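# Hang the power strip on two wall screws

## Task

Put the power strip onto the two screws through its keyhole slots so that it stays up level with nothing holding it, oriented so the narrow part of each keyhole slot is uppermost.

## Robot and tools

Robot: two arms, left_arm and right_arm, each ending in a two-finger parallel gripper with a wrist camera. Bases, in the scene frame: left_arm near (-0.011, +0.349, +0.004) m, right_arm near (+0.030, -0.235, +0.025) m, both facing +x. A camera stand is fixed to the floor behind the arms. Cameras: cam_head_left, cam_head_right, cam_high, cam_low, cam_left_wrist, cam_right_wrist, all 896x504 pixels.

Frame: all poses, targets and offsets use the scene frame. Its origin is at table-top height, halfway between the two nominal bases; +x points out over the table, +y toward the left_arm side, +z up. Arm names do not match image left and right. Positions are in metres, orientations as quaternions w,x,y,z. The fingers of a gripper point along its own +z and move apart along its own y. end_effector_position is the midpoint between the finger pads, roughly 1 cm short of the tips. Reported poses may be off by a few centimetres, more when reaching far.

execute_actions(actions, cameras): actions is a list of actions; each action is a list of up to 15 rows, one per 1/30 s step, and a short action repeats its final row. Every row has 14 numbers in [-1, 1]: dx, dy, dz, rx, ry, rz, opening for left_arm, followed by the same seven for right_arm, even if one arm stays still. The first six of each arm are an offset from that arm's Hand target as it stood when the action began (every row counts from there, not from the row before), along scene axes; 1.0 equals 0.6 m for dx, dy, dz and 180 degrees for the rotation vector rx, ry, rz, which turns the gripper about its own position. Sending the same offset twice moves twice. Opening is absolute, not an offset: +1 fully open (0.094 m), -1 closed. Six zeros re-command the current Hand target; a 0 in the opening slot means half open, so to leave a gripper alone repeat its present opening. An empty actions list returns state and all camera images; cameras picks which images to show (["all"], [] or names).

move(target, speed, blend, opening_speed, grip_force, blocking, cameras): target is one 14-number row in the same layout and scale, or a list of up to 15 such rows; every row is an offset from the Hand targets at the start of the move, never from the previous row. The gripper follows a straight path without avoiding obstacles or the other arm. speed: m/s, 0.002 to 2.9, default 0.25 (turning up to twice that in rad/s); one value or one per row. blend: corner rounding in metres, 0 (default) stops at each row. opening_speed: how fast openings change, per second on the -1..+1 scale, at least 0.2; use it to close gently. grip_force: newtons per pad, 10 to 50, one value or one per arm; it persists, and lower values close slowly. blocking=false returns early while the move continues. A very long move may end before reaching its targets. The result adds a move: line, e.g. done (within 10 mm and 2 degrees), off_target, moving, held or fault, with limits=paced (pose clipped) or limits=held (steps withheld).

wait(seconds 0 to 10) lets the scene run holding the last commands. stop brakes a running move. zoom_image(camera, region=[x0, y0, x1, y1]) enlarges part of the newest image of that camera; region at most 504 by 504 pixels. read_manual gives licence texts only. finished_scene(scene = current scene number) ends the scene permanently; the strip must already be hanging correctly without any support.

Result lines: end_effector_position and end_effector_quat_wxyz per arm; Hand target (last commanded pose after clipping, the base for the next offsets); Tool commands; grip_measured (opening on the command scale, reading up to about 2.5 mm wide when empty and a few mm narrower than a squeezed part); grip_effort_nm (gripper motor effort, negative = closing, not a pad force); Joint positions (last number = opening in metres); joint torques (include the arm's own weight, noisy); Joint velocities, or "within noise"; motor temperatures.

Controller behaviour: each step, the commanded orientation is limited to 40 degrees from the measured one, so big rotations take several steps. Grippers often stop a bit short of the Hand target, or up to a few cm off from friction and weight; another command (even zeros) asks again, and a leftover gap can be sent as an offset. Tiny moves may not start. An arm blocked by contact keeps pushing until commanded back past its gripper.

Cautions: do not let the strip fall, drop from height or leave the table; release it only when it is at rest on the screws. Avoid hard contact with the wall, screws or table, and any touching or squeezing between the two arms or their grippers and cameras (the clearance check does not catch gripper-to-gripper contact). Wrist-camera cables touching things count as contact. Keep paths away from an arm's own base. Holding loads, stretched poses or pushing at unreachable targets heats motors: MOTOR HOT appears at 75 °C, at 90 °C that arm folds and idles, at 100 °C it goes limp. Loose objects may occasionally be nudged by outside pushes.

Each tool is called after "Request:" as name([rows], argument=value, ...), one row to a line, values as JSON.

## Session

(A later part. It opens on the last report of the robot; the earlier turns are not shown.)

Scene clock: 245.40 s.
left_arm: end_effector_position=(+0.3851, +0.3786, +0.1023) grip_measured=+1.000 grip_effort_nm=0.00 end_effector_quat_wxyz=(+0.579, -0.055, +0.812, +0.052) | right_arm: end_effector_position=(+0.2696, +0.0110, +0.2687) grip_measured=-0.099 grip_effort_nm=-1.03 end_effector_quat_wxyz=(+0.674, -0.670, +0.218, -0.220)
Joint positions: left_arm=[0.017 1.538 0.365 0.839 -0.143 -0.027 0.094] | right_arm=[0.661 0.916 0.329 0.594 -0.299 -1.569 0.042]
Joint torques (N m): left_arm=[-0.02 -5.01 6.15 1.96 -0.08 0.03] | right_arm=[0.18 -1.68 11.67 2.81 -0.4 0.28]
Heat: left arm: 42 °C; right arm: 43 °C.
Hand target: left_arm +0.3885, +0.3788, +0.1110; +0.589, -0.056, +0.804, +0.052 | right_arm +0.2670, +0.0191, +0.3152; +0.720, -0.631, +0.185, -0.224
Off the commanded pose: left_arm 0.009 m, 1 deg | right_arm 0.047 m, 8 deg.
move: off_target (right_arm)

Request:
move(target=[0,0,0,0,0,0,1, 0.0057,0.0082,-0.0017,0.0,0.0,0,-0.3], speed=0.04)

Scene clock: 246.80 s.
left_arm: end_effector_position=(+0.3851, +0.3786, +0.1023) grip_measured=+1.000 grip_effort_nm=0.00 end_effector_quat_wxyz=(+0.579, -0.055, +0.812, +0.052) | right_arm: end_effector_position=(+0.2712, +0.0126, +0.2666) grip_measured=-0.099 grip_effort_nm=-1.03 end_effector_quat_wxyz=(+0.672, -0.672, +0.219, -0.218)
Joint positions: left_arm=[0.017 1.538 0.365 0.839 -0.143 -0.027 0.094] | right_arm=[0.661 0.933 0.333 0.6 -0.301 -1.57 0.042]
Joint torques (N m): left_arm=[-0.02 -5.03 6.15 1.96 -0.09 0.03] | right_arm=[1.14 -0.66 11.69 2.92 -0.31 0.3]
Motor temperatures (°C): left_arm=[26 30 42 40 27 27 26] | right_arm=[28 32 44 41 26 25 26]
Heat: left arm: 42 °C; right arm: 44 °C.
Hand target: left_arm +0.3885, +0.3788, +0.1110; +0.589, -0.056, +0.804, +0.052 | right_arm +0.2704, +0.0240, +0.3141; +0.720, -0.631, +0.185, -0.224
Off the commanded pose: left_arm 0.009 m, 1 deg | right_arm 0.049 m, 8 deg.
move: off_target (right_arm)

Request:
move(target=[0,0,0,0,0,0,1, 0.0,0.0,-0.0133,0.0,0.0,0,-0.3], speed=0.03)

Scene clock: 248.07 s.
left_arm: end_effector_position=(+0.3851, +0.3786, +0.1023) grip_measured=+1.000 grip_effort_nm=0.01 end_effector_quat_wxyz=(+0.579, -0.055, +0.812, +0.052) | right_arm: end_effector_position=(+0.2714, +0.0128, +0.2670) grip_measured=-0.099 grip_effort_nm=-1.03 end_effector_quat_wxyz=(+0.674, -0.672, +0.218, -0.218)
Joint positions: left_arm=[0.017 1.538 0.365 0.839 -0.143 -0.027 0.094] | right_arm=[0.659 0.936 0.333 0.606 -0.306 -1.57 0.042]
Joint torques (N m): left_arm=[-0.03 -5.03 6.15 1.97 -0.09 0.03] | right_arm=[1.55 0.77 9.72 3.26 -0.23 0.27]
Heat: left arm: 42 °C; right arm: 44 °C.
Hand target: left_arm +0.3885, +0.3788, +0.1110; +0.589, -0.056, +0.804, +0.052 | right_arm +0.2704, +0.0240, +0.3062; +0.720, -0.631, +0.185, -0.224
Off the commanded pose: left_arm 0.009 m, 1 deg | right_arm 0.041 m, 8 deg.
move: off_target (right_arm)

Request:
move(target=[0,0,0,0,0,0,1, 0.0,0.0,-0.0167,0.0,0.0,0,-0.3], speed=0.03)

Scene clock: 249.53 s.
left_arm: end_effector_position=(+0.3851, +0.3786, +0.1023) grip_measured=+1.000 grip_effort_nm=0.00 end_effector_quat_wxyz=(+0.579, -0.055, +0.812, +0.052) | right_arm: end_effector_position=(+0.2717, +0.0130, +0.2646) grip_measured=-0.099 grip_effort_nm=-1.03 end_effector_quat_wxyz=(+0.682, -0.664, +0.212, -0.223)
Joint positions: left_arm=[0.017 1.538 0.365 0.839 -0.143 -0.027 0.094] | right_arm=[0.658 0.965 0.303 0.693 -0.307 -1.57 0.042]
Joint torques (N m): left_arm=[-0.03 -5.03 6.13 1.96 -0.09 0.03] | right_arm=[1.61 0.94 9.51 3.05 -0.2 0.26]
Heat: left arm: 42 °C; right arm: 44 °C.
Hand target: left_arm +0.3885, +0.3788, +0.1110; +0.589, -0.056, +0.804, +0.052 | right_arm +0.2704, +0.0241, +0.2963; +0.720, -0.631, +0.185, -0.224
Off the commanded pose: left_arm 0.009 m, 1 deg | right_arm 0.034 m, 7 deg.
move: off_target (right_arm)

Request:
move(target=[0,0,0,0,0,0,1, 0.0,0.0,-0.0133,-0.0068,0.0048,0,-0.3], speed=0.03)

Scene clock: 250.80 s.
left_arm: end_effector_position=(+0.3851, +0.3786, +0.1023) grip_measured=+1.000 grip_effort_nm=0.00 end_effector_quat_wxyz=(+0.579, -0.055, +0.812, +0.052) | right_arm: end_effector_position=(+0.2717, +0.0129, +0.2642) grip_measured=-0.099 grip_effort_nm=-1.03 end_effector_quat_wxyz=(+0.682, -0.664, +0.211, -0.223)
Joint positions: left_arm=[0.017 1.538 0.365 0.839 -0.143 -0.027 0.094] | right_arm=[0.657 0.966 0.302 0.694 -0.309 -1.57 0.042]
Joint torques (N m): left_arm=[-0.03 -5.01 6.13 1.96 -0.08 0.03] | right_arm=[1.73 1.39 9.13 2.91 -0.19 0.21]
Heat: left arm: 42 °C; right arm: 44 °C.
Hand target: left_arm +0.3885, +0.3788, +0.1110; +0.589, -0.056, +0.804, +0.052 | right_arm +0.2704, +0.0240, +0.2882; +0.711, -0.640, +0.188, -0.221
Off the commanded pose: left_arm 0.009 m, 1 deg | right_arm 0.027 m, 5 deg.
move: off_target (right_arm)

Request:
move(target=[0,0,0,0,0,0,1, 0.0,0.0,-0.0133,-0.0046,0.0032,0,-0.3], speed=0.03)

Scene clock: 252.10 s.
left_arm: end_effector_position=(+0.3851, +0.3786, +0.1023) grip_measured=+1.000 grip_effort_nm=0.00 end_effector_quat_wxyz=(+0.579, -0.055, +0.812, +0.052) | right_arm: end_effector_position=(+0.2716, +0.0129, +0.2638) grip_measured=-0.099 grip_effort_nm=-1.03 end_effector_quat_wxyz=(+0.685, -0.661, +0.208, -0.227)
Joint positions: left_arm=[0.017 1.538 0.365 0.839 -0.143 -0.027 0.094] | right_arm=[0.657 0.976 0.291 0.727 -0.31 -1.574 0.042]
Joint torques (N m): left_arm=[-0.03 -5.03 6.13 1.96 -0.08 0.03] | right_arm=[1.84 1.7 9.02 2.63 -0.27 0.22]
Heat: left arm: 42 °C; right arm: 43 °C.
Hand target: left_arm +0.3885, +0.3788, +0.1110; +0.589, -0.056, +0.804, +0.052 | right_arm +0.2704, +0.0240, +0.2803; +0.706, -0.646, +0.190, -0.219
Off the commanded pose: left_arm 0.009 m, 1 deg | right_arm 0.020 m, 4 deg.
move: off_target (right_arm)

Request:
move(target=[0,0,0,0,0,0,1, -0.0038,-0.0055,-0.005,-0.0046,0.0032,0,-0.3], speed=0.03)

Scene clock: 253.40 s.
left_arm: end_effector_position=(+0.3851, +0.3786, +0.1023) grip_measured=+1.000 grip_effort_nm=0.00 end_effector_quat_wxyz=(+0.579, -0.055, +0.812, +0.052) | right_arm: end_effector_position=(+0.2715, +0.0128, +0.2635) grip_measured=-0.099 grip_effort_nm=-1.03 end_effector_quat_wxyz=(+0.684, -0.662, +0.205, -0.228)
Joint positions: left_arm=[0.017 1.538 0.365 0.839 -0.143 -0.027 0.094] | right_arm=[0.654 0.976 0.291 0.727 -0.314 -1.578 0.042]
Joint torques (N m): left_arm=[-0.02 -5.03 6.13 1.97 -0.08 0.03] | right_arm=[1.16 -0.76 8.51 2.26 -0.2 0.21]
Heat: left arm: 42 °C; right arm: 43 °C.
Hand target: left_arm +0.3885, +0.3788, +0.1110; +0.589, -0.056, +0.804, +0.052 | right_arm +0.2681, +0.0208, +0.2772; +0.700, -0.652, +0.192, -0.217
Off the commanded pose: left_arm 0.009 m, 1 deg | right_arm 0.016 m, 3 deg.
move: off_target (right_arm)

Request:
move(target=[0,0,0,0,0,0,1, 0.0,0.0,-0.0133,-0.0046,0.0032,0,-0.3], speed=0.03)

Scene clock: 254.60 s.
left_arm: end_effector_position=(+0.3851, +0.3786, +0.1023) grip_measured=+1.000 grip_effort_nm=0.00 end_effector_quat_wxyz=(+0.579, -0.055, +0.812, +0.052) | right_arm: end_effector_position=(+0.2709, +0.0124, +0.2652) grip_measured=-0.099 grip_effort_nm=-1.03 end_effector_quat_wxyz=(+0.685, -0.661, +0.202, -0.230)
Joint positions: left_arm=[0.017 1.538 0.365 0.839 -0.143 -0.027 0.094] | right_arm=[0.654 0.971 0.29 0.727 -0.314 -1.584 0.042]
Joint torques (N m): left_arm=[-0.03 -5.03 6.13 1.96 -0.08 0.02] | right_arm=[1.28 0.76 7.69 2.26 -0.26 0.15]
Heat: left arm: 42 °C; right arm: 43 °C.
Hand target: left_arm +0.3885, +0.3788, +0.1110; +0.589, -0.056, +0.804, +0.052 | right_arm +0.2681, +0.0207, +0.2694; +0.695, -0.658, +0.194, -0.216
Off the commanded pose: left_arm 0.009 m, 1 deg | right_arm 0.010 m, 2 deg.
move: done

Request:
move(target=[0,0,0,0,0,0,1, 0.0,0.0,-0.0167,0.0,0.0,0,-0.3], speed=0.03)

Scene clock: 256.10 s.
left_arm: end_effector_position=(+0.3851, +0.3786, +0.1023) grip_measured=+1.000 grip_effort_nm=0.00 end_effector_quat_wxyz=(+0.579, -0.055, +0.812, +0.052) | right_arm: end_effector_position=(+0.2709, +0.0124, +0.2633) grip_measured=-0.099 grip_effort_nm=-1.03 end_effector_quat_wxyz=(+0.693, -0.652, +0.196, -0.237)
Joint positions: left_arm=[0.017 1.538 0.365 0.839 -0.143 -0.027 0.094] | right_arm=[0.654 1.005 0.262 0.82 -0.314 -1.584 0.042]
Joint torques (N m): left_arm=[-0.03 -5.04 6.15 1.97 -0.08 0.03] | right_arm=[1.22 0.64 7.23 1.94 -0.24 0.19]
Heat: left arm: 42 °C; right arm: 43 °C.
Hand target: left_arm +0.3885, +0.3788, +0.1110; +0.589, -0.056, +0.804, +0.052 | right_arm +0.2681, +0.0207, +0.2594; +0.695, -0.658, +0.194, -0.216
Off the commanded pose: left_arm 0.009 m, 1 deg | right_arm 0.010 m, 3 deg.
move: off_target (right_arm)

Request:
move(target=[0,0,0,0,0,0,1, 0.0,0.0,-0.0133,-0.0137,0.0095,0,-0.3], speed=0.03)

Scene clock: 258.33 s.
left_arm: end_effector_position=(+0.3851, +0.3786, +0.1023) grip_measured=+1.000 grip_effort_nm=0.00 end_effector_quat_wxyz=(+0.579, -0.055, +0.812, +0.052) | right_arm: end_effector_position=(+0.2704, +0.0121, +0.2632) grip_measured=-0.099 grip_effort_nm=-1.03 end_effector_quat_wxyz=(+0.691, -0.654, +0.192, -0.241)
Joint positions: left_arm=[0.017 1.538 0.365 0.839 -0.143 -0.027 0.094] | right_arm=[0.654 1 0.262 0.813 -0.315 -1.599 0.042]
Joint torques (N m): left_arm=[-0.03 -5.03 6.13 1.96 -0.08 0.03] | right_arm=[1.4 -0.81 8.1 1.21 -0.23 0.26]
Heat: left arm: 42 °C; right arm: 43 °C.
Hand target: left_arm +0.3885, +0.3788, +0.1110; +0.589, -0.056, +0.804, +0.052 | right_arm +0.2681, +0.0207, +0.2512; +0.677, -0.677, +0.200, -0.210
Off the commanded pose: left_arm 0.009 m, 1 deg | right_arm 0.015 m, 5 deg.
move: off_target (right_arm)

Request:
move(target=[0,0,0,0,0,0,1, 0.0,0.0,-0.0167,-0.0091,0.0064,0,-0.3], speed=0.03)

Scene clock: 260.27 s.
left_arm: end_effector_position=(+0.3851, +0.3786, +0.1023) grip_measured=+1.000 grip_effort_nm=0.00 end_effector_quat_wxyz=(+0.579, -0.055, +0.812, +0.052) | right_arm: end_effector_position=(+0.2716, +0.0130, +0.2420) grip_measured=-0.099 grip_effort_nm=-1.03 end_effector_quat_wxyz=(+0.666, -0.680, +0.205, -0.227)
Joint positions: left_arm=[0.017 1.538 0.365 0.839 -0.143 -0.027 0.094] | right_arm=[0.654 1.009 0.262 0.737 -0.315 -1.61 0.042]
Joint torques (N m): left_arm=[-0.02 -5.03 6.13 1.96 -0.08 0.03] | right_arm=[1.44 -1.05 8.09 1.66 -0.22 0.17]
Heat: left arm: 42 °C; right arm: 43 °C.
Hand target: left_arm +0.3885, +0.3788, +0.1110; +0.589, -0.056, +0.804, +0.052 | right_arm +0.2681, +0.0207, +0.2411; +0.665, -0.688, +0.203, -0.206
Off the commanded pose: left_arm 0.009 m, 1 deg | right_arm 0.009 m, 3 deg.
move: off_target (right_arm)

Request:
move(target=[0,0,0,0,0,0,1, -0.0055,0.0038,0.005,0,0,0,-0.3], speed=0.03)

Scene clock: 263.10 s.
left_arm: end_effector_position=(+0.3851, +0.3786, +0.1023) grip_measured=+1.000 grip_effort_nm=0.00 end_effector_quat_wxyz=(+0.579, -0.055, +0.812, +0.052) | right_arm: end_effector_position=(+0.2714, +0.0129, +0.2418) grip_measured=-0.099 grip_effort_nm=-1.03 end_effector_quat_wxyz=(+0.663, -0.680, +0.210, -0.231)
Joint positions: left_arm=[0.017 1.538 0.365 0.839 -0.143 -0.027 0.094] | right_arm=[0.669 0.999 0.262 0.724 -0.286 -1.61 0.042]
Joint torques (N m): left_arm=[-0.03 -5.04 6.13 1.97 -0.09 0.03] | right_arm=[1.91 -1.88 8.8 1.62 -0.3 0.22]
Heat: left arm: 42 °C; right arm: 43 °C.
Hand target: left_arm +0.3885, +0.3788, +0.1110; +0.589, -0.056, +0.804, +0.052 | right_arm +0.2649, +0.0229, +0.2441; +0.665, -0.688, +0.203, -0.206
Off the commanded pose: left_arm 0.009 m, 1 deg | right_arm 0.012 m, 3 deg.
move: off_target (right_arm)

Request:
move(target=[0,0,0,0,0,0,1, -0.0105,-0.0098,0.003,0,0,0,-0.3], speed=0.04)

Scene clock: 264.63 s.
left_arm: end_effector_position=(+0.3851, +0.3786, +0.1023) grip_measured=+1.000 grip_effort_nm=0.00 end_effector_quat_wxyz=(+0.579, -0.055, +0.812, +0.052) | right_arm: end_effector_position=(+0.2663, +0.0102, +0.2182) grip_measured=-0.099 grip_effort_nm=-1.03 end_effector_quat_wxyz=(-0.631, +0.711, -0.230, +0.208)
Joint positions: left_arm=[0.017 1.538 0.365 0.839 -0.143 -0.027 0.094] | right_arm=[0.673 0.962 0.262 0.578 -0.284 -1.611 0.042]
Joint torques (N m): left_arm=[-0.05 -5.03 6.15 1.96 -0.08 0.03] | right_arm=[1.05 -4.14 7.56 2.54 -0.39 0.17]
Heat: left arm: 42 °C; right arm: 43 °C.
Hand target: left_arm +0.3885, +0.3788, +0.1110; +0.589, -0.056, +0.804, +0.052 | right_arm +0.2585, +0.0171, +0.2459; -0.665, +0.688, -0.203, +0.206
Off the commanded pose: left_arm 0.009 m, 1 deg | right_arm 0.030 m, 6 deg.
move: off_target (right_arm)

Request:
move([
  [0,0,0,0,0,0,1, -0.0124,-0.0261,0.0652,0.0282,-0.0197,0,-0.3],
  [0,0,0,0,0,0,1, 0.0187,0.0183,0.0998,0.0437,-0.0306,0,-0.3],
], speed=[0.08,0.04], blend=[0.005,0])

Scene clock: 269.47 s.
left_arm: end_effector_position=(+0.3851, +0.3786, +0.1023) grip_measured=+1.000 grip_effort_nm=0.00 end_effector_quat_wxyz=(+0.579, -0.055, +0.812, +0.052) | right_arm: end_effector_position=(+0.2687, +0.0147, +0.2510) grip_measured=-0.099 grip_effort_nm=-1.03 end_effector_quat_wxyz=(+0.664, -0.683, +0.218, -0.214)
Joint positions: left_arm=[0.017 1.538 0.365 0.839 -0.143 -0.027 0.094] | right_arm=[0.673 0.955 0.302 0.625 -0.296 -1.582 0.042]
Joint torques (N m): left_arm=[-0.03 -5.03 6.13 1.96 -0.08 0.03] | right_arm=[1.63 -0.85 11.82 3.17 -0.18 0.43]
Heat: left arm: 42 °C; right arm: 43 °C.
Hand target: left_arm +0.3885, +0.3788, +0.1110; +0.589, -0.056, +0.804, +0.052 | right_arm +0.2698, +0.0281, +0.3059; +0.720, -0.630, +0.185, -0.224
Off the commanded pose: left_arm 0.009 m, 1 deg | right_arm 0.056 m, 10 deg.
move: off_target (right_arm)

Request:
move([
  [0,0,0,0,0,0,1, -0.0033,-0.0193,0.0,0.0,0.0,0,-0.3],
  [0,0,0,0,0,0,1, 0.0068,-0.0048,0.0,0.0,0.0,0,-0.3],
], speed=[0.05,0.05], blend=[0.002,0])

Scene clock: 273.17 s.
left_arm: end_effector_position=(+0.3851, +0.3786, +0.1023) grip_measured=+1.000 grip_effort_nm=0.00 end_effector_quat_wxyz=(+0.579, -0.055, +0.812, +0.052) | right_arm: end_effector_position=(+0.2730, +0.0115, +0.2542) grip_measured=-0.099 grip_effort_nm=-1.03 end_effector_quat_wxyz=(+0.667, -0.678, +0.219, -0.220)
Joint positions: left_arm=[0.017 1.538 0.365 0.839 -0.143 -0.027 0.094] | right_arm=[0.652 0.961 0.304 0.642 -0.307 -1.582 0.042]
Joint torques (N m): left_arm=[-0.03 -5.03 6.15 1.97 -0.08 0.03] | right_arm=[0.92 -0.29 12.19 3.08 -0.35 0.42]
Heat: left arm: 42 °C; right arm: 44 °C.
Hand target: left_arm +0.3885, +0.3788, +0.1110; +0.589, -0.056, +0.804, +0.052 | right_arm +0.2739, +0.0252, +0.3060; +0.720, -0.630, +0.185, -0.224
Off the commanded pose: left_arm 0.009 m, 1 deg | right_arm 0.053 m, 9 deg.
move: off_target (right_arm)

Request:
move([
  [0,0,0,0,0,0,1, -0.0139,-0.0106,0.0083,0.0,0.0,0,-0.3],
  [0,0,0,0,0,0,1, -0.0044,0.0031,0.0083,0.0,0.0,0,-0.3],
], speed=[0.05,0.04], blend=[0.002,0])

Scene clock: 274.80 s.
left_arm: end_effector_position=(+0.3851, +0.3786, +0.1023) grip_measured=+1.000 grip_effort_nm=0.00 end_effector_quat_wxyz=(+0.579, -0.055, +0.812, +0.052) | right_arm: end_effector_position=(+0.2715, +0.0142, +0.2599) grip_measured=-0.099 grip_effort_nm=-1.03 end_effector_quat_wxyz=(+0.671, -0.675, +0.215, -0.219)
Joint positions: left_arm=[0.017 1.538 0.365 0.839 -0.143 -0.027 0.094] | right_arm=[0.662 0.957 0.317 0.636 -0.304 -1.58 0.042]
Joint torques (N m): left_arm=[-0.02 -5.03 6.15 1.97 -0.08 0.03] | right_arm=[2.09 -1.33 12.48 2.91 -0.21 0.38]
Heat: left arm: 42 °C; right arm: 44 °C.
Hand target: left_arm +0.3885, +0.3788, +0.1110; +0.589, -0.056, +0.804, +0.052 | right_arm +0.2712, +0.0270, +0.3110; +0.720, -0.630, +0.185, -0.224
Off the commanded pose: left_arm 0.009 m, 1 deg | right_arm 0.053 m, 8 deg.
move: off_target (right_arm)

Request:
move(target=[0,0,0,0,0,0,1, -0.0041,0.0029,-0.004,0.0,0.0,0,-0.3], speed=0.03)

Scene clock: 276.17 s.
left_arm: end_effector_position=(+0.3851, +0.3786, +0.1023) grip_measured=+1.000 grip_effort_nm=0.00 end_effector_quat_wxyz=(+0.579, -0.055, +0.812, +0.052) | right_arm: end_effector_position=(+0.2716, +0.0144, +0.2602) grip_measured=-0.099 grip_effort_nm=-1.03 end_effector_quat_wxyz=(+0.670, -0.675, +0.216, -0.221)
Joint positions: left_arm=[0.017 1.538 0.365 0.839 -0.143 -0.027 0.094] | right_arm=[0.669 0.957 0.317 0.636 -0.293 -1.58 0.042]
Joint torques (N m): left_arm=[-0.03 -5.03 6.13 1.96 -0.08 0.03] | right_arm=[2.71 -1.16 11.49 2.98 -0.2 0.41]
Heat: left arm: 42 °C; right arm: 44 °C.
Hand target: left_arm +0.3885, +0.3788, +0.1110; +0.589, -0.056, +0.804, +0.052 | right_arm +0.2688, +0.0288, +0.3086; +0.720, -0.630, +0.185, -0.224
Off the commanded pose: left_arm 0.009 m, 1 deg | right_arm 0.051 m, 8 deg.
move: off_target (right_arm)

Request:
move(target=[0,0,0,0,0,0,1, -0.0055,0.0038,-0.004,0.0,0.0,0,-0.3], speed=0.03)

Scene clock: 277.53 s.
left_arm: end_effector_position=(+0.3851, +0.3786, +0.1023) grip_measured=+1.000 grip_effort_nm=0.01 end_effector_quat_wxyz=(+0.579, -0.055, +0.812, +0.052) | right_arm: end_effector_position=(+0.2713, +0.0148, +0.2608) grip_measured=-0.099 grip_effort_nm=-1.03 end_effector_quat_wxyz=(+0.669, -0.673, +0.221, -0.226)
Joint positions: left_arm=[0.017 1.538 0.365 0.839 -0.143 -0.027 0.094] | right_arm=[0.685 0.951 0.317 0.631 -0.264 -1.58 0.042]
Joint torques (N m): left_arm=[-0.03 -5.03 6.13 1.96 -0.08 0.03] | right_arm=[3.3 -0.83 10.65 3.13 -0.31 0.34]
Heat: left arm: 42 °C; right arm: 45 °C.
Hand target: left_arm +0.3885, +0.3788, +0.1110; +0.589, -0.056, +0.804, +0.052 | right_arm +0.2654, +0.0311, +0.3062; +0.720, -0.630, +0.185, -0.224
Off the commanded pose: left_arm 0.009 m, 1 deg | right_arm 0.049 m, 9 deg.
move: off_target (right_arm)

Request:
move(target=[0,0,0,0,0,0,1, -0.0055,0.0038,-0.004,0.0,0.0,0,-0.3], speed=0.03)

Scene clock: 278.80 s.
left_arm: end_effector_position=(+0.3851, +0.3786, +0.1023) grip_measured=+1.000 grip_effort_nm=0.00 end_effector_quat_wxyz=(+0.579, -0.055, +0.812, +0.052) | right_arm: end_effector_position=(+0.2718, +0.0179, +0.2590) grip_measured=-0.099 grip_effort_nm=-1.03 end_effector_quat_wxyz=(+0.666, -0.672, +0.226, -0.230)
Joint positions: left_arm=[0.017 1.538 0.365 0.839 -0.143 -0.027 0.094] | right_arm=[0.712 0.966 0.317 0.643 -0.222 -1.58 0.042]
Joint torques (N m): left_arm=[-0.02 -5.03 6.15 1.96 -0.08 0.03] | right_arm=[2.65 -1.69 9.99 3.06 -0.41 0.29]
Heat: left arm: 42 °C; right arm: 45 °C.
Hand target: left_arm +0.3885, +0.3788, +0.1110; +0.589, -0.056, +0.804, +0.052 | right_arm +0.2622, +0.0333, +0.3038; +0.720, -0.630, +0.185, -0.224
Off the commanded pose: left_arm 0.009 m, 1 deg | right_arm 0.048 m, 9 deg.
move: off_target (right_arm)

Request:
move(target=[0,0,0,0,0,0,1, 0.0048,0.0068,0.0,0.0,0.0,0,-0.3], speed=0.03)

Scene clock: 281.20 s.
left_arm: end_effector_position=(+0.3851, +0.3786, +0.1023) grip_measured=+1.000 grip_effort_nm=0.00 end_effector_quat_wxyz=(+0.579, -0.055, +0.812, +0.052) | right_arm: end_effector_position=(+0.2723, +0.0185, +0.2590) grip_measured=-0.099 grip_effort_nm=-1.03 end_effector_quat_wxyz=(+0.667, -0.671, +0.226, -0.231)
Joint positions: left_arm=[0.017 1.538 0.365 0.839 -0.143 -0.027 0.094] | right_arm=[0.713 0.973 0.317 0.652 -0.22 -1.58 0.042]
Joint torques (N m): left_arm=[-0.02 -5.01 6.15 1.96 -0.08 0.03] | right_arm=[2.93 -0.18 10.92 3.16 -0.35 0.26]
Heat: left arm: 42 °C; right arm: 45 °C.
Hand target: left_arm +0.3885, +0.3788, +0.1110; +0.589, -0.056, +0.804, +0.052 | right_arm +0.2650, +0.0374, +0.3037; +0.720, -0.630, +0.185, -0.224
Off the commanded pose: left_arm 0.009 m, 1 deg | right_arm 0.049 m, 9 deg.
move: off_target (right_arm)

Request:
move(target=[0,0,0,0,0,0,1, 0.0048,0.0068,0.0,0.0,0.0,0.0,-0.3], speed=0.03, cameras=["cam_head_left","cam_head_right","cam_high"])

Request:
zoom_image(camera="cam_head_left", region=[360, 225, 460, 345])

Request:
zoom_image(camera="cam_high", region=[320, 120, 500, 240])

Request:
zoom_image(camera="cam_head_right", region=[360, 225, 460, 345])

Scene clock: 283.23 s.
left_arm: end_effector_position=(+0.3851, +0.3786, +0.1023) grip_measured=+1.000 grip_effort_nm=0.00 end_effector_quat_wxyz=(+0.579, -0.055, +0.812, +0.052) | right_arm: end_effector_position=(+0.2730, +0.0191, +0.2573) grip_measured=-0.099 grip_effort_nm=-1.03 end_effector_quat_wxyz=(+0.666, -0.673, +0.226, -0.230)
Joint positions: left_arm=[0.017 1.538 0.365 0.839 -0.143 -0.027 0.094] | right_arm=[0.713 0.98 0.317 0.656 -0.22 -1.58 0.042]
Joint torques (N m): left_arm=[-0.03 -5.03 6.15 1.96 -0.08 0.03] | right_arm=[3.7 0.92 11.58 3.21 -0.3 0.24]
Heat: left arm: 42 °C; right arm: 46 °C.
Hand target: left_arm +0.3885, +0.3788, +0.1110; +0.589, -0.056, +0.804, +0.052 | right_arm +0.2680, +0.0415, +0.3037; +0.720, -0.630, +0.185, -0.224
Off the commanded pose: left_arm 0.009 m, 1 deg | right_arm 0.052 m, 9 deg.
move: off_target (right_arm)
Images, in order (width x height): cam_head_left 896x504, cam_head_right 896x504, cam_high 896x504.

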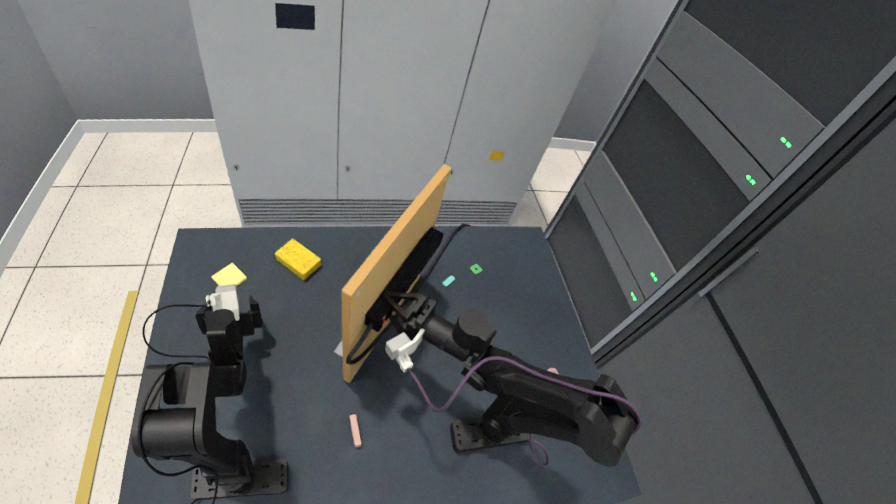

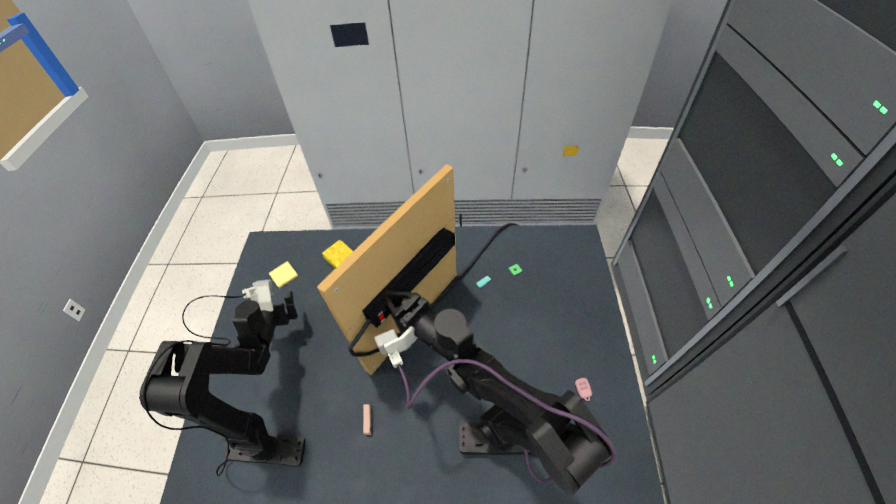

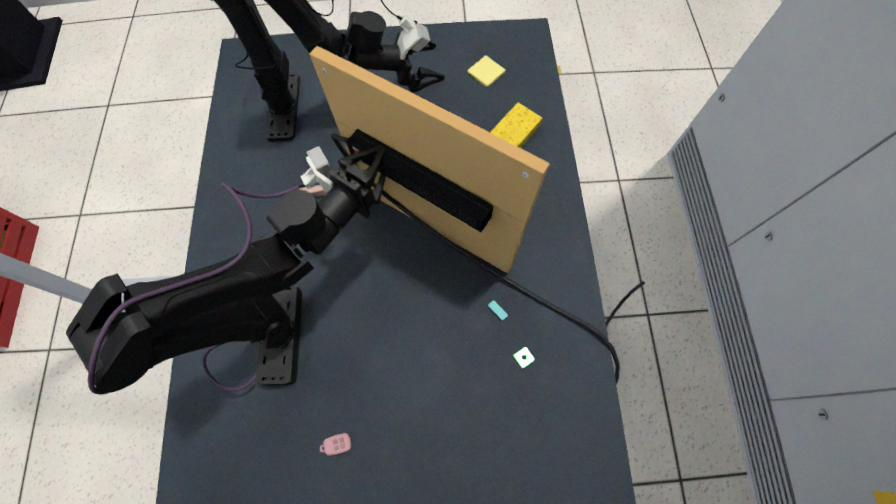

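Scaled by 4.200 from the camera's 896x504 image, which has a finer 1280x720 frame.

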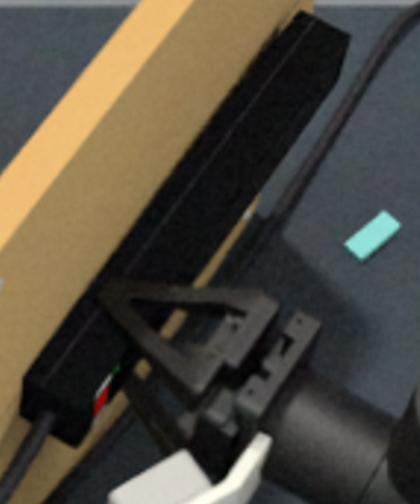

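Scaled by 2.800 from the camera's 896x504 image, which has a finer 1280x720 frame.

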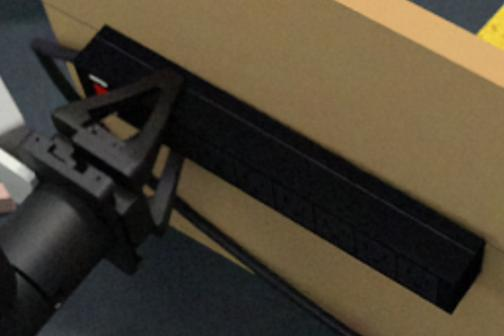

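Scaled by 4.200 from the camera's 896x504 image, which has a finer 1280x720 frame.

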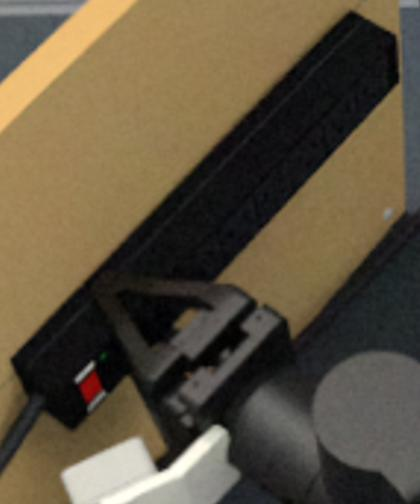

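Request:
move(target=[0,0,0,0,0,0,1, 0,0,0.0,0.0,0.0,0.0167,-0.3], speed=0.03)

Scene clock: 285.83 s.
left_arm: end_effector_position=(+0.3851, +0.3786, +0.1023) grip_measured=+1.000 grip_effort_nm=0.01 end_effector_quat_wxyz=(+0.579, -0.055, +0.812, +0.052) | right_arm: end_effector_position=(+0.2728, +0.0193, +0.2572) grip_measured=-0.099 grip_effort_nm=-1.03 end_effector_quat_wxyz=(+0.671, -0.675, +0.215, -0.219)
Joint positions: left_arm=[0.017 1.538 0.365 0.839 -0.143 -0.027 0.094] | right_arm=[0.682 0.993 0.317 0.672 -0.285 -1.579 0.042]
Joint torques (N m): left_arm=[-0.03 -5.03 6.13 1.96 -0.08 0.03] | right_arm=[2.11 1.22 11.92 3.21 -0.64 0.35]
Heat: left arm: 42 °C; right arm: 46 °C.
Hand target: left_arm +0.3885, +0.3788, +0.1110; +0.589, -0.056, +0.804, +0.052 | right_arm +0.2679, +0.0415, +0.3038; +0.726, -0.635, +0.168, -0.205
Off the commanded pose: left_arm 0.009 m, 1 deg | right_arm 0.052 m, 10 deg.
move: off_target (right_arm)

Request:
move(target=[0,0,0,0,0,0,1, 0,0,0.0,0.0,0.0,0.0139,-0.3], speed=0.03)

Scene clock: 287.60 s.
left_arm: end_effector_position=(+0.3851, +0.3786, +0.1023) grip_measured=+1.000 grip_effort_nm=0.00 end_effector_quat_wxyz=(+0.579, -0.055, +0.812, +0.052) | right_arm: end_effector_position=(+0.2727, +0.0194, +0.2571) grip_measured=-0.099 grip_effort_nm=-1.03 end_effector_quat_wxyz=(+0.678, -0.677, +0.199, -0.204)
Joint positions: left_arm=[0.017 1.538 0.365 0.839 -0.143 -0.027 0.094] | right_arm=[0.638 1.016 0.317 0.702 -0.374 -1.576 0.042]
Joint torques (N m): left_arm=[-0.03 -5.03 6.13 1.97 -0.09 0.03] | right_arm=[2.5 0.7 12.77 3.02 -0.58 0.46]
Heat: left arm: 42 °C; right arm: 47 °C.
Hand target: left_arm +0.3885, +0.3788, +0.1110; +0.589, -0.056, +0.804, +0.052 | right_arm +0.2679, +0.0415, +0.3038; +0.730, -0.638, +0.154, -0.189
Off the commanded pose: left_arm 0.009 m, 1 deg | right_arm 0.052 m, 9 deg.
move: off_target (right_arm)

Request:
execute_actions(actions=[], cameras=["cam_head_left","cam_head_right","cam_high","cam_right_wrist"])

Request:
zoom_image(camera="cam_head_left", region=[360, 225, 460, 345])

Request:
zoom_image(camera="cam_high", region=[320, 120, 500, 240])

Request:
zoom_image(camera="cam_head_right", region=[360, 225, 460, 345])

Request:
zoom_image(camera="cam_head_left", region=[405, 220, 465, 280])

Scene clock: 288.63 s.
left_arm: end_effector_position=(+0.3851, +0.3786, +0.1023) grip_measured=+1.000 grip_effort_nm=0.00 end_effector_quat_wxyz=(+0.579, -0.055, +0.812, +0.052) | right_arm: end_effector_position=(+0.2727, +0.0194, +0.2571) grip_measured=-0.099 grip_effort_nm=-1.03 end_effector_quat_wxyz=(+0.678, -0.677, +0.199, -0.204)
Joint positions: left_arm=[0.017 1.538 0.365 0.839 -0.143 -0.027 0.094] | right_arm=[0.638 1.016 0.317 0.702 -0.374 -1.576 0.042]
Joint velocities: within noise
Joint torques (N m): left_arm=[-0.02 -5.03 6.15 1.97 -0.08 0.03] | right_arm=[2.63 0.79 12.53 3.03 -0.61 0.5]
Motor temperatures (°C): left_arm=[26 30 42 40 27 27 26] | right_arm=[28 30 47 43 26 25 26]
Heat: left arm: 42 °C; right arm: 47 °C.
Hand target: left_arm +0.3885, +0.3788, +0.1110; +0.589, -0.056, +0.804, +0.052 | right_arm +0.2679, +0.0415, +0.3038; +0.730, -0.638, +0.154, -0.190
Tool commands: left_gripper/opening=+1.0 right_gripper/opening=-0.3
Off the commanded pose: left_arm 0.009 m, 1 deg | right_arm 0.052 m, 9 deg.
camera_calibration:
cam_right_wrist: T_world_to_cam=[[-0.00716998, 0.0293721, 0.999543, -0.250699], [0.536644, -0.843323, 0.028631, -0.101231], [0.843778, 0.536604, -0.00971577, -0.147992], [0, 0, 0, 1]] pos_world=[0.1774, 0.00140687, 0.252045]
Images, in order (width x height): cam_head_left 896x504, cam_head_right 896x504, cam_high 896x504, cam_right_wrist 896x504.

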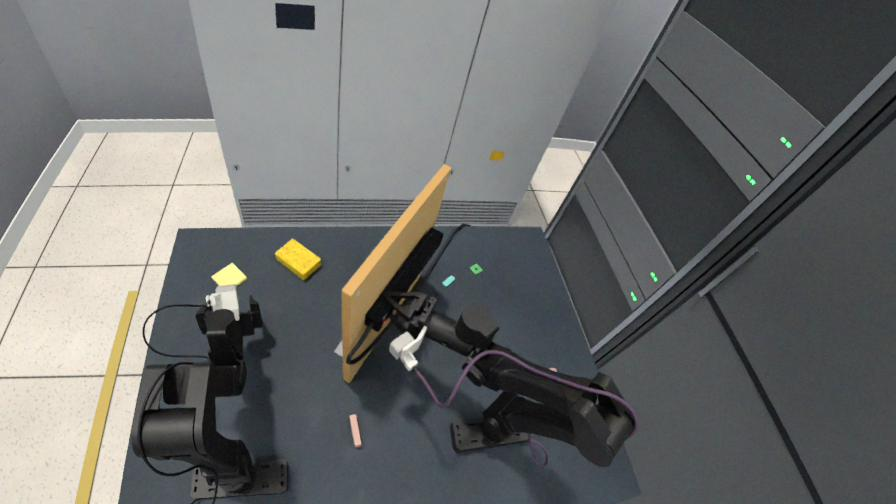

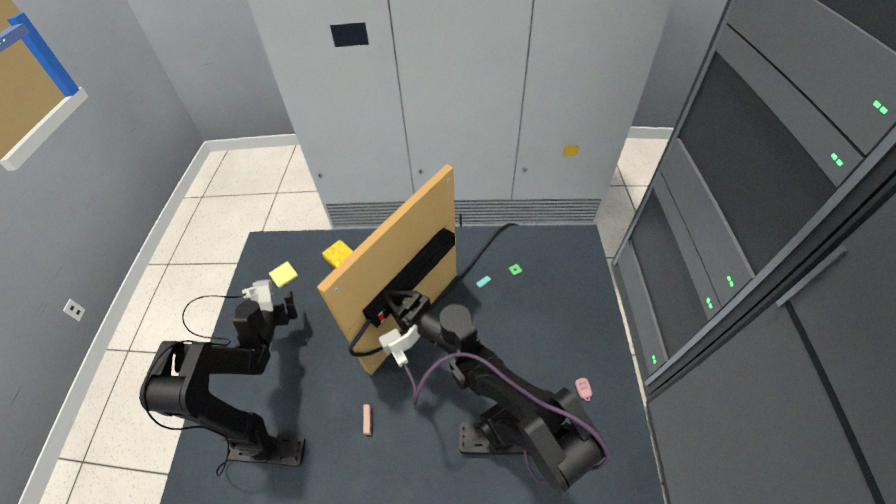

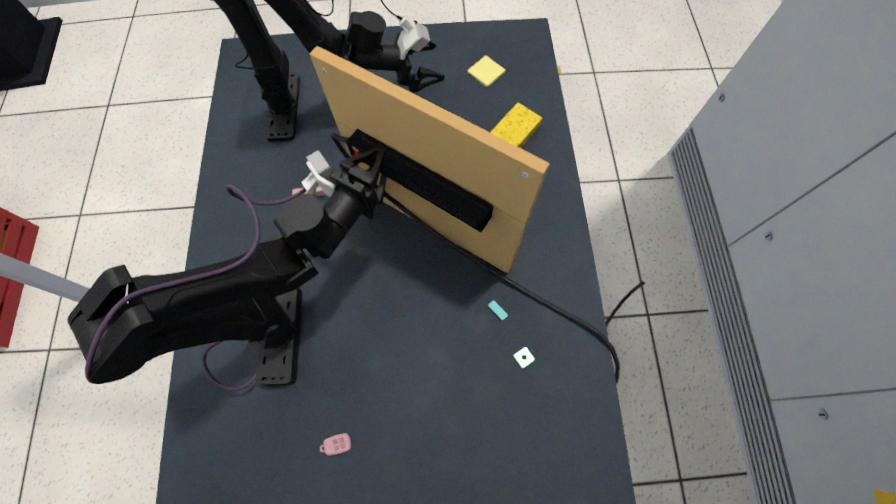

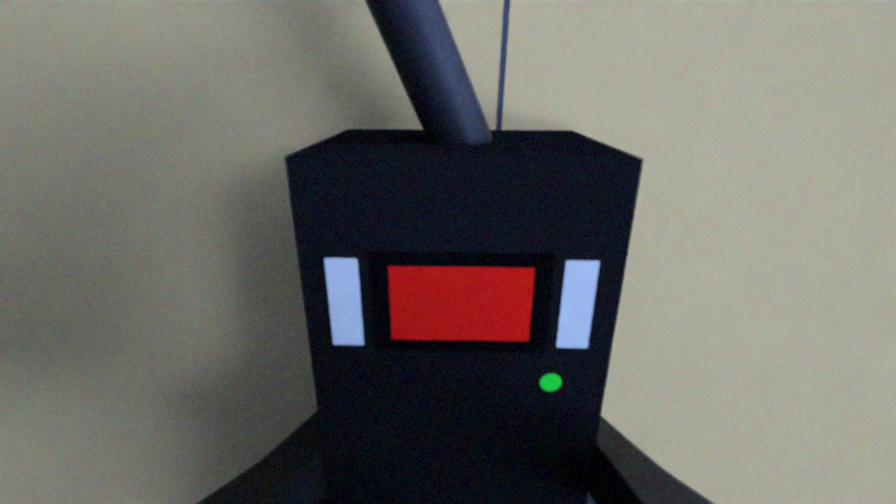

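Scaled by 4.200 from the camera's 896x504 image, which has a finer 1280x720 frame.

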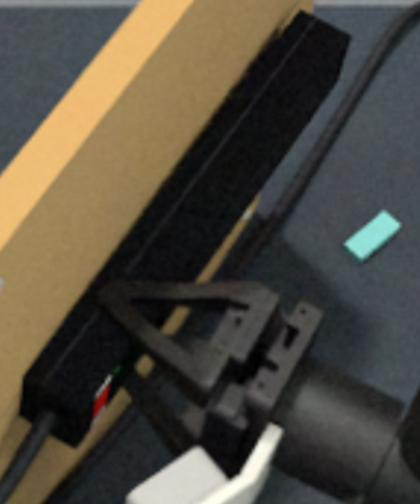

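Scaled by 2.800 from the camera's 896x504 image, which has a finer 1280x720 frame.

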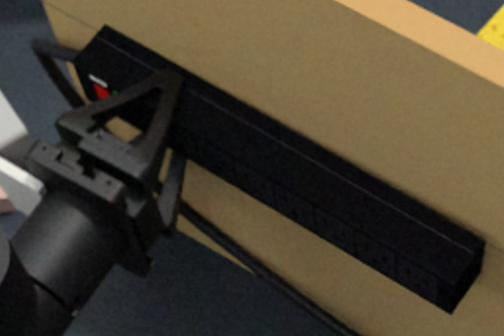

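Scaled by 4.200 from the camera's 896x504 image, which has a finer 1280x720 frame.

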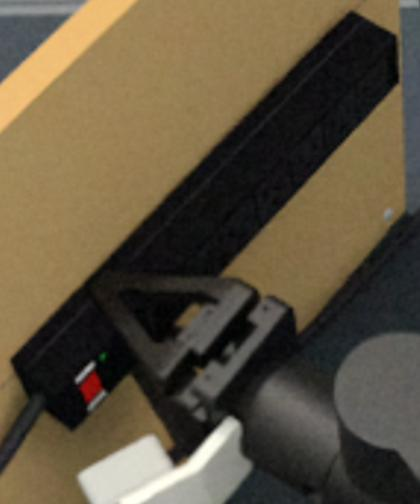

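Scaled by 8.400 from the camera's 896x504 image, which has a finer 1280x720 frame.

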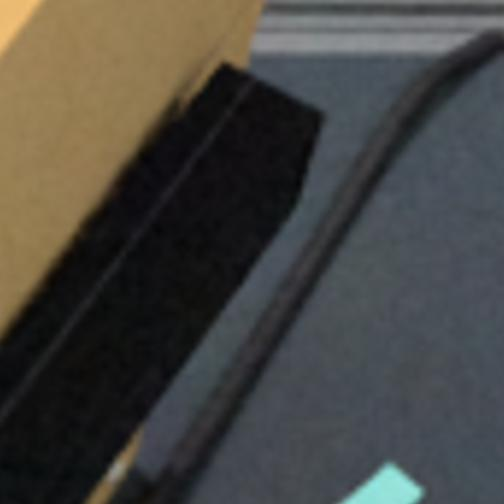

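Request:
move(target=[0,0,0,0,0,0,1, 0,0,0.0,-0.0096,-0.0137,0.0,-0.3], speed=0.03)

Scene clock: 290.63 s.
left_arm: end_effector_position=(+0.3851, +0.3786, +0.1023) grip_measured=+1.000 grip_effort_nm=0.00 end_effector_quat_wxyz=(+0.579, -0.055, +0.812, +0.052) | right_arm: end_effector_position=(+0.2726, +0.0192, +0.2574) grip_measured=-0.099 grip_effort_nm=-1.03 end_effector_quat_wxyz=(+0.679, -0.678, +0.196, -0.205)
Joint positions: left_arm=[0.017 1.538 0.365 0.839 -0.143 -0.027 0.094] | right_arm=[0.634 1.016 0.317 0.705 -0.382 -1.58 0.042]
Joint torques (N m): left_arm=[-0.03 -5.04 6.15 1.96 -0.08 0.03] | right_arm=[2.47 0.73 12.75 2.95 -0.59 0.04]
Heat: left arm: 42 °C; right arm: 47 °C.
Hand target: left_arm +0.3885, +0.3788, +0.1110; +0.589, -0.056, +0.804, +0.052 | right_arm +0.2680, +0.0415, +0.3037; +0.723, -0.645, +0.136, -0.206
Off the commanded pose: left_arm 0.009 m, 1 deg | right_arm 0.052 m, 9 deg.
move: off_target (right_arm)

Request:
move(target=[0,0,0,0,0,0,1, 0,0,0.0,-0.0096,-0.0137,0.0,-0.3], speed=0.03)

Scene clock: 293.73 s.
left_arm: end_effector_position=(+0.3851, +0.3786, +0.1023) grip_measured=+1.000 grip_effort_nm=0.00 end_effector_quat_wxyz=(+0.579, -0.055, +0.812, +0.052) | right_arm: end_effector_position=(+0.2722, +0.0190, +0.2585) grip_measured=-0.099 grip_effort_nm=-1.03 end_effector_quat_wxyz=(+0.679, -0.678, +0.192, -0.208)
Joint positions: left_arm=[0.017 1.538 0.365 0.839 -0.143 -0.027 0.094] | right_arm=[0.633 1.013 0.317 0.705 -0.384 -1.588 0.042]
Joint torques (N m): left_arm=[-0.03 -5.03 6.15 1.97 -0.08 0.03] | right_arm=[2.45 0.83 13.2 2.81 -0.61 -0.42]
Heat: left arm: 42 °C; right arm: 48 °C.
Hand target: left_arm +0.3885, +0.3788, +0.1110; +0.589, -0.056, +0.804, +0.052 | right_arm +0.2679, +0.0415, +0.3037; +0.716, -0.651, +0.117, -0.221
Off the commanded pose: left_arm 0.009 m, 1 deg | right_arm 0.051 m, 10 deg.
move: off_target (right_arm)

Request:
move(target=[0,0,0,0,0,0,1, 0.0029,0.0041,-0.003,-0.0064,-0.0091,0.0,-0.3], speed=0.03)

Scene clock: 295.07 s.
left_arm: end_effector_position=(+0.3851, +0.3786, +0.1023) grip_measured=+1.000 grip_effort_nm=0.01 end_effector_quat_wxyz=(+0.579, -0.055, +0.812, +0.052) | right_arm: end_effector_position=(+0.2728, +0.0194, +0.2565) grip_measured=-0.099 grip_effort_nm=-1.03 end_effector_quat_wxyz=(+0.677, -0.680, +0.192, -0.208)
Joint positions: left_arm=[0.017 1.538 0.365 0.839 -0.143 -0.027 0.094] | right_arm=[0.633 1.019 0.317 0.705 -0.385 -1.592 0.042]
Joint torques (N m): left_arm=[-0.03 -5.03 6.15 1.96 -0.08 0.02] | right_arm=[2.67 1.43 13.53 2.8 -0.56 -0.74]
Heat: left arm: 42 °C; right arm: 49 °C.
Hand target: left_arm +0.3885, +0.3788, +0.1110; +0.589, -0.056, +0.804, +0.052 | right_arm +0.2697, +0.0439, +0.3020; +0.711, -0.655, +0.104, -0.232
Off the commanded pose: left_arm 0.009 m, 1 deg | right_arm 0.052 m, 11 deg.
move: off_target (right_arm)

Request:
move(target=[0,0,0,0,0,0,1, 0.0,0.0,0.0,-0.0032,-0.0046,0.0083,-0.3], speed=0.03, cameras=["cam_head_left","cam_head_right","cam_high"])

Request:
zoom_image(camera="cam_head_left", region=[360, 225, 460, 345])

Request:
zoom_image(camera="cam_head_left", region=[405, 220, 465, 280])

Request:
zoom_image(camera="cam_high", region=[320, 120, 500, 240])

Scene clock: 296.97 s.
left_arm: end_effector_position=(+0.3851, +0.3786, +0.1023) grip_measured=+1.000 grip_effort_nm=0.00 end_effector_quat_wxyz=(+0.579, -0.055, +0.812, +0.052) | right_arm: end_effector_position=(+0.2727, +0.0194, +0.2557) grip_measured=-0.099 grip_effort_nm=-1.03 end_effector_quat_wxyz=(+0.679, -0.682, +0.179, -0.202)
Joint positions: left_arm=[0.017 1.538 0.365 0.839 -0.143 -0.027 0.094] | right_arm=[0.609 1.035 0.317 0.724 -0.436 -1.601 0.042]
Joint torques (N m): left_arm=[-0.02 -5.04 6.15 1.96 -0.08 0.03] | right_arm=[2.91 1.01 13.97 2.72 -0.58 -0.76]
Heat: left arm: 42 °C; right arm: 49 °C.
Hand target: left_arm +0.3885, +0.3788, +0.1110; +0.589, -0.056, +0.804, +0.052 | right_arm +0.2696, +0.0439, +0.3020; +0.712, -0.658, +0.089, -0.228
Off the commanded pose: left_arm 0.009 m, 1 deg | right_arm 0.052 m, 12 deg.
move: off_target (right_arm)
Images, in order (width x height): cam_head_left 896x504, cam_head_right 896x504, cam_high 896x504.

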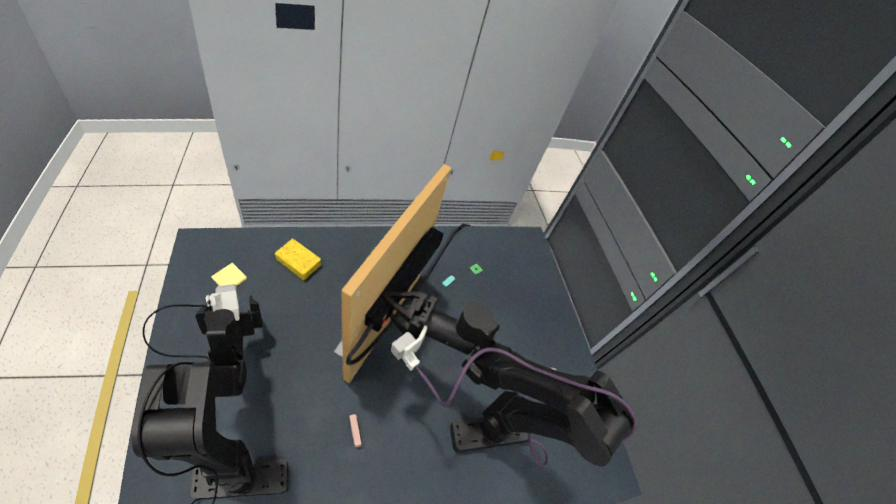

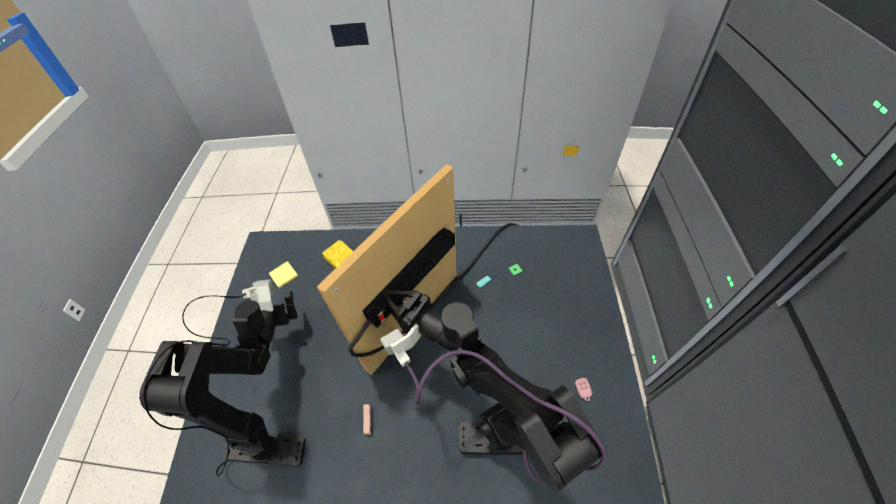

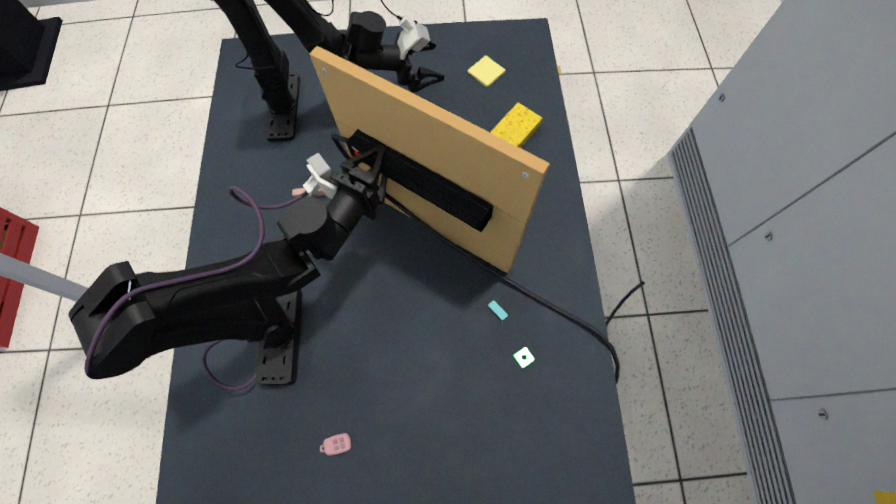

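Scaled by 4.200 from the camera's 896x504 image, which has a finer 1280x720 frame.

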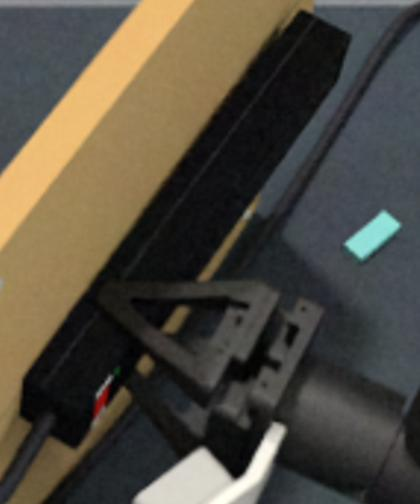

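Scaled by 8.400 from the camera's 896x504 image, which has a finer 1280x720 frame.

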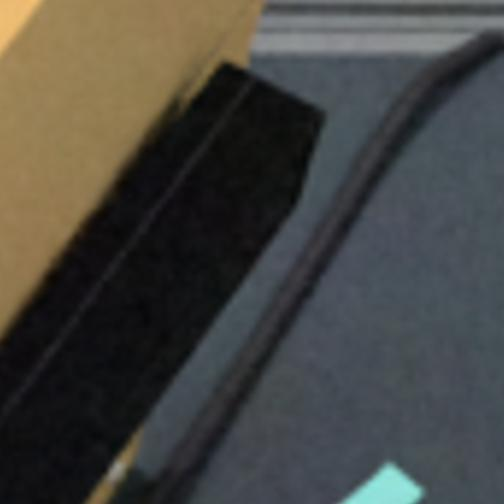

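Scaled by 2.800 from the camera's 896x504 image, which has a finer 1280x720 frame.

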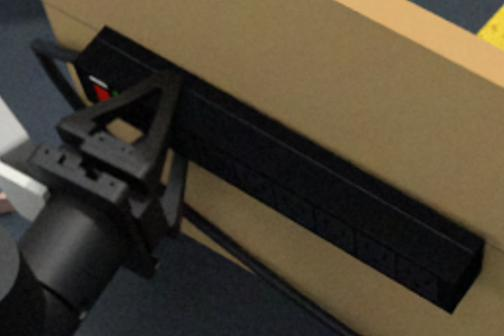

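Request:
zoom_image(camera="cam_head_right", region=[415, 215, 475, 275])

Request:
zoom_image(camera="cam_head_right", region=[345, 285, 405, 345])

Request:
zoom_image(camera="cam_head_left", region=[350, 285, 410, 345])

Request:
zoom_image(camera="cam_high", region=[335, 115, 395, 175])

Request:
zoom_image(camera="cam_high", region=[450, 170, 510, 230])

Scaled by 8.400 from the camera's 896x504 image, which has a finer 1280x720 frame.

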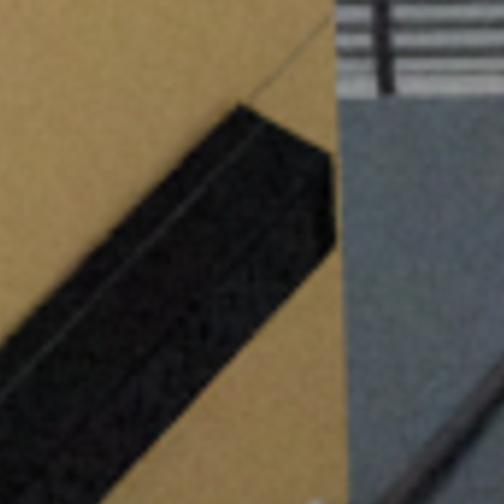

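Scaled by 8.400 from the camera's 896x504 image, which has a finer 1280x720 frame.

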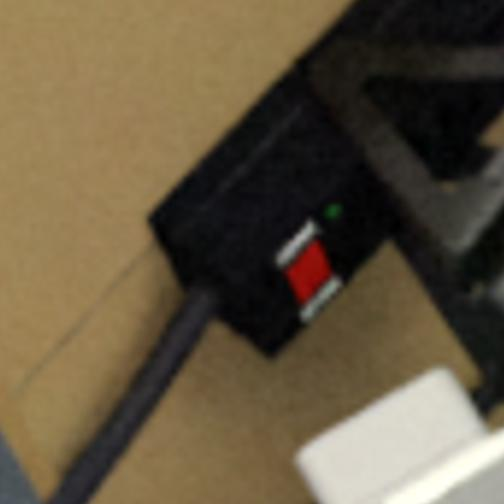

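Scaled by 8.400 from the camera's 896x504 image, which has a finer 1280x720 frame.

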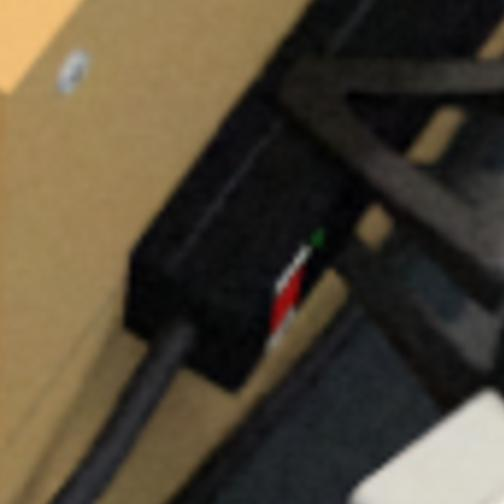

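Scaled by 8.400 from the camera's 896x504 image, which has a finer 1280x720 frame.

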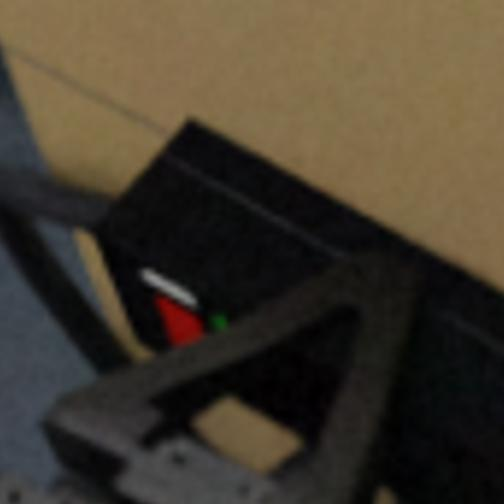

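Scaled by 8.400 from the camera's 896x504 image, which has a finer 1280x720 frame.

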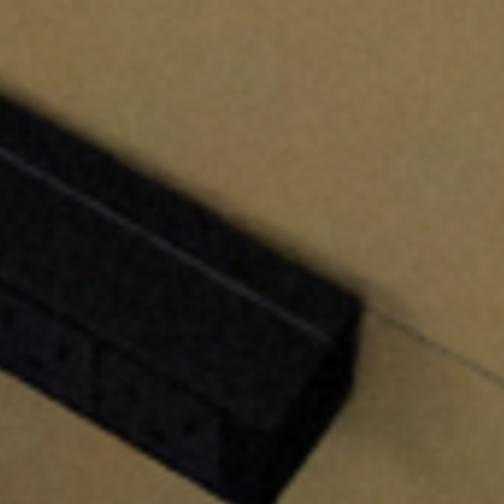

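Request:
move(target=[0,0,0,0,0,0,1, 0.0,0.0,0.0,0.0287,0.0410,0.0,-0.3], speed=0.05)

Scene clock: 306.17 s.
left_arm: end_effector_position=(+0.3851, +0.3786, +0.1023) grip_measured=+1.000 grip_effort_nm=0.00 end_effector_quat_wxyz=(+0.579, -0.055, +0.812, +0.052) | right_arm: end_effector_position=(+0.2729, +0.0196, +0.2564) grip_measured=-0.099 grip_effort_nm=-1.03 end_effector_quat_wxyz=(+0.682, -0.679, +0.185, -0.196)
Joint positions: left_arm=[0.017 1.538 0.365 0.839 -0.143 -0.027 0.094] | right_arm=[0.609 1.038 0.317 0.731 -0.436 -1.581 0.042]
Joint torques (N m): left_arm=[-0.02 -5.03 6.13 1.96 -0.08 0.03] | right_arm=[3.69 1.59 13.04 3.05 -0.4 0.6]
Motor temperatures (°C): left_arm=[26 30 42 40 27 27 26] | right_arm=[28 30 52 44 26 26 26]
Heat: left arm: 42 °C; right arm: 52 °C.
Hand target: left_arm +0.3885, +0.3788, +0.1110; +0.589, -0.056, +0.804, +0.052 | right_arm +0.2696, +0.0440, +0.3019; +0.733, -0.639, +0.145, -0.181
Off the commanded pose: left_arm 0.009 m, 1 deg | right_arm 0.052 m, 9 deg.
move: off_target (right_arm)

Request:
move(target=[0,0,0,0,0,0,1, 0.0,0.0,0.0,0.0159,0.0228,0.0,-0.3], speed=0.05)

Scene clock: 307.90 s.
left_arm: end_effector_position=(+0.3851, +0.3786, +0.1023) grip_measured=+1.000 grip_effort_nm=0.00 end_effector_quat_wxyz=(+0.579, -0.055, +0.812, +0.052) | right_arm: end_effector_position=(+0.2730, +0.0196, +0.2565) grip_measured=-0.099 grip_effort_nm=-1.03 end_effector_quat_wxyz=(+0.684, -0.678, +0.189, -0.192)
Joint positions: left_arm=[0.017 1.538 0.365 0.839 -0.143 -0.027 0.094] | right_arm=[0.608 1.04 0.317 0.734 -0.438 -1.569 0.042]
Joint torques (N m): left_arm=[-0.03 -5.04 6.15 1.96 -0.09 0.03] | right_arm=[4.42 1.06 12.78 2.97 -0.19 1.3]
Heat: left arm: 42 °C; right arm: 52 °C.
Hand target: left_arm +0.3885, +0.3788, +0.1110; +0.589, -0.056, +0.804, +0.052 | right_arm +0.2697, +0.0440, +0.3019; +0.743, -0.627, +0.176, -0.154
Off the commanded pose: left_arm 0.009 m, 1 deg | right_arm 0.052 m, 10 deg.
move: off_target (right_arm)


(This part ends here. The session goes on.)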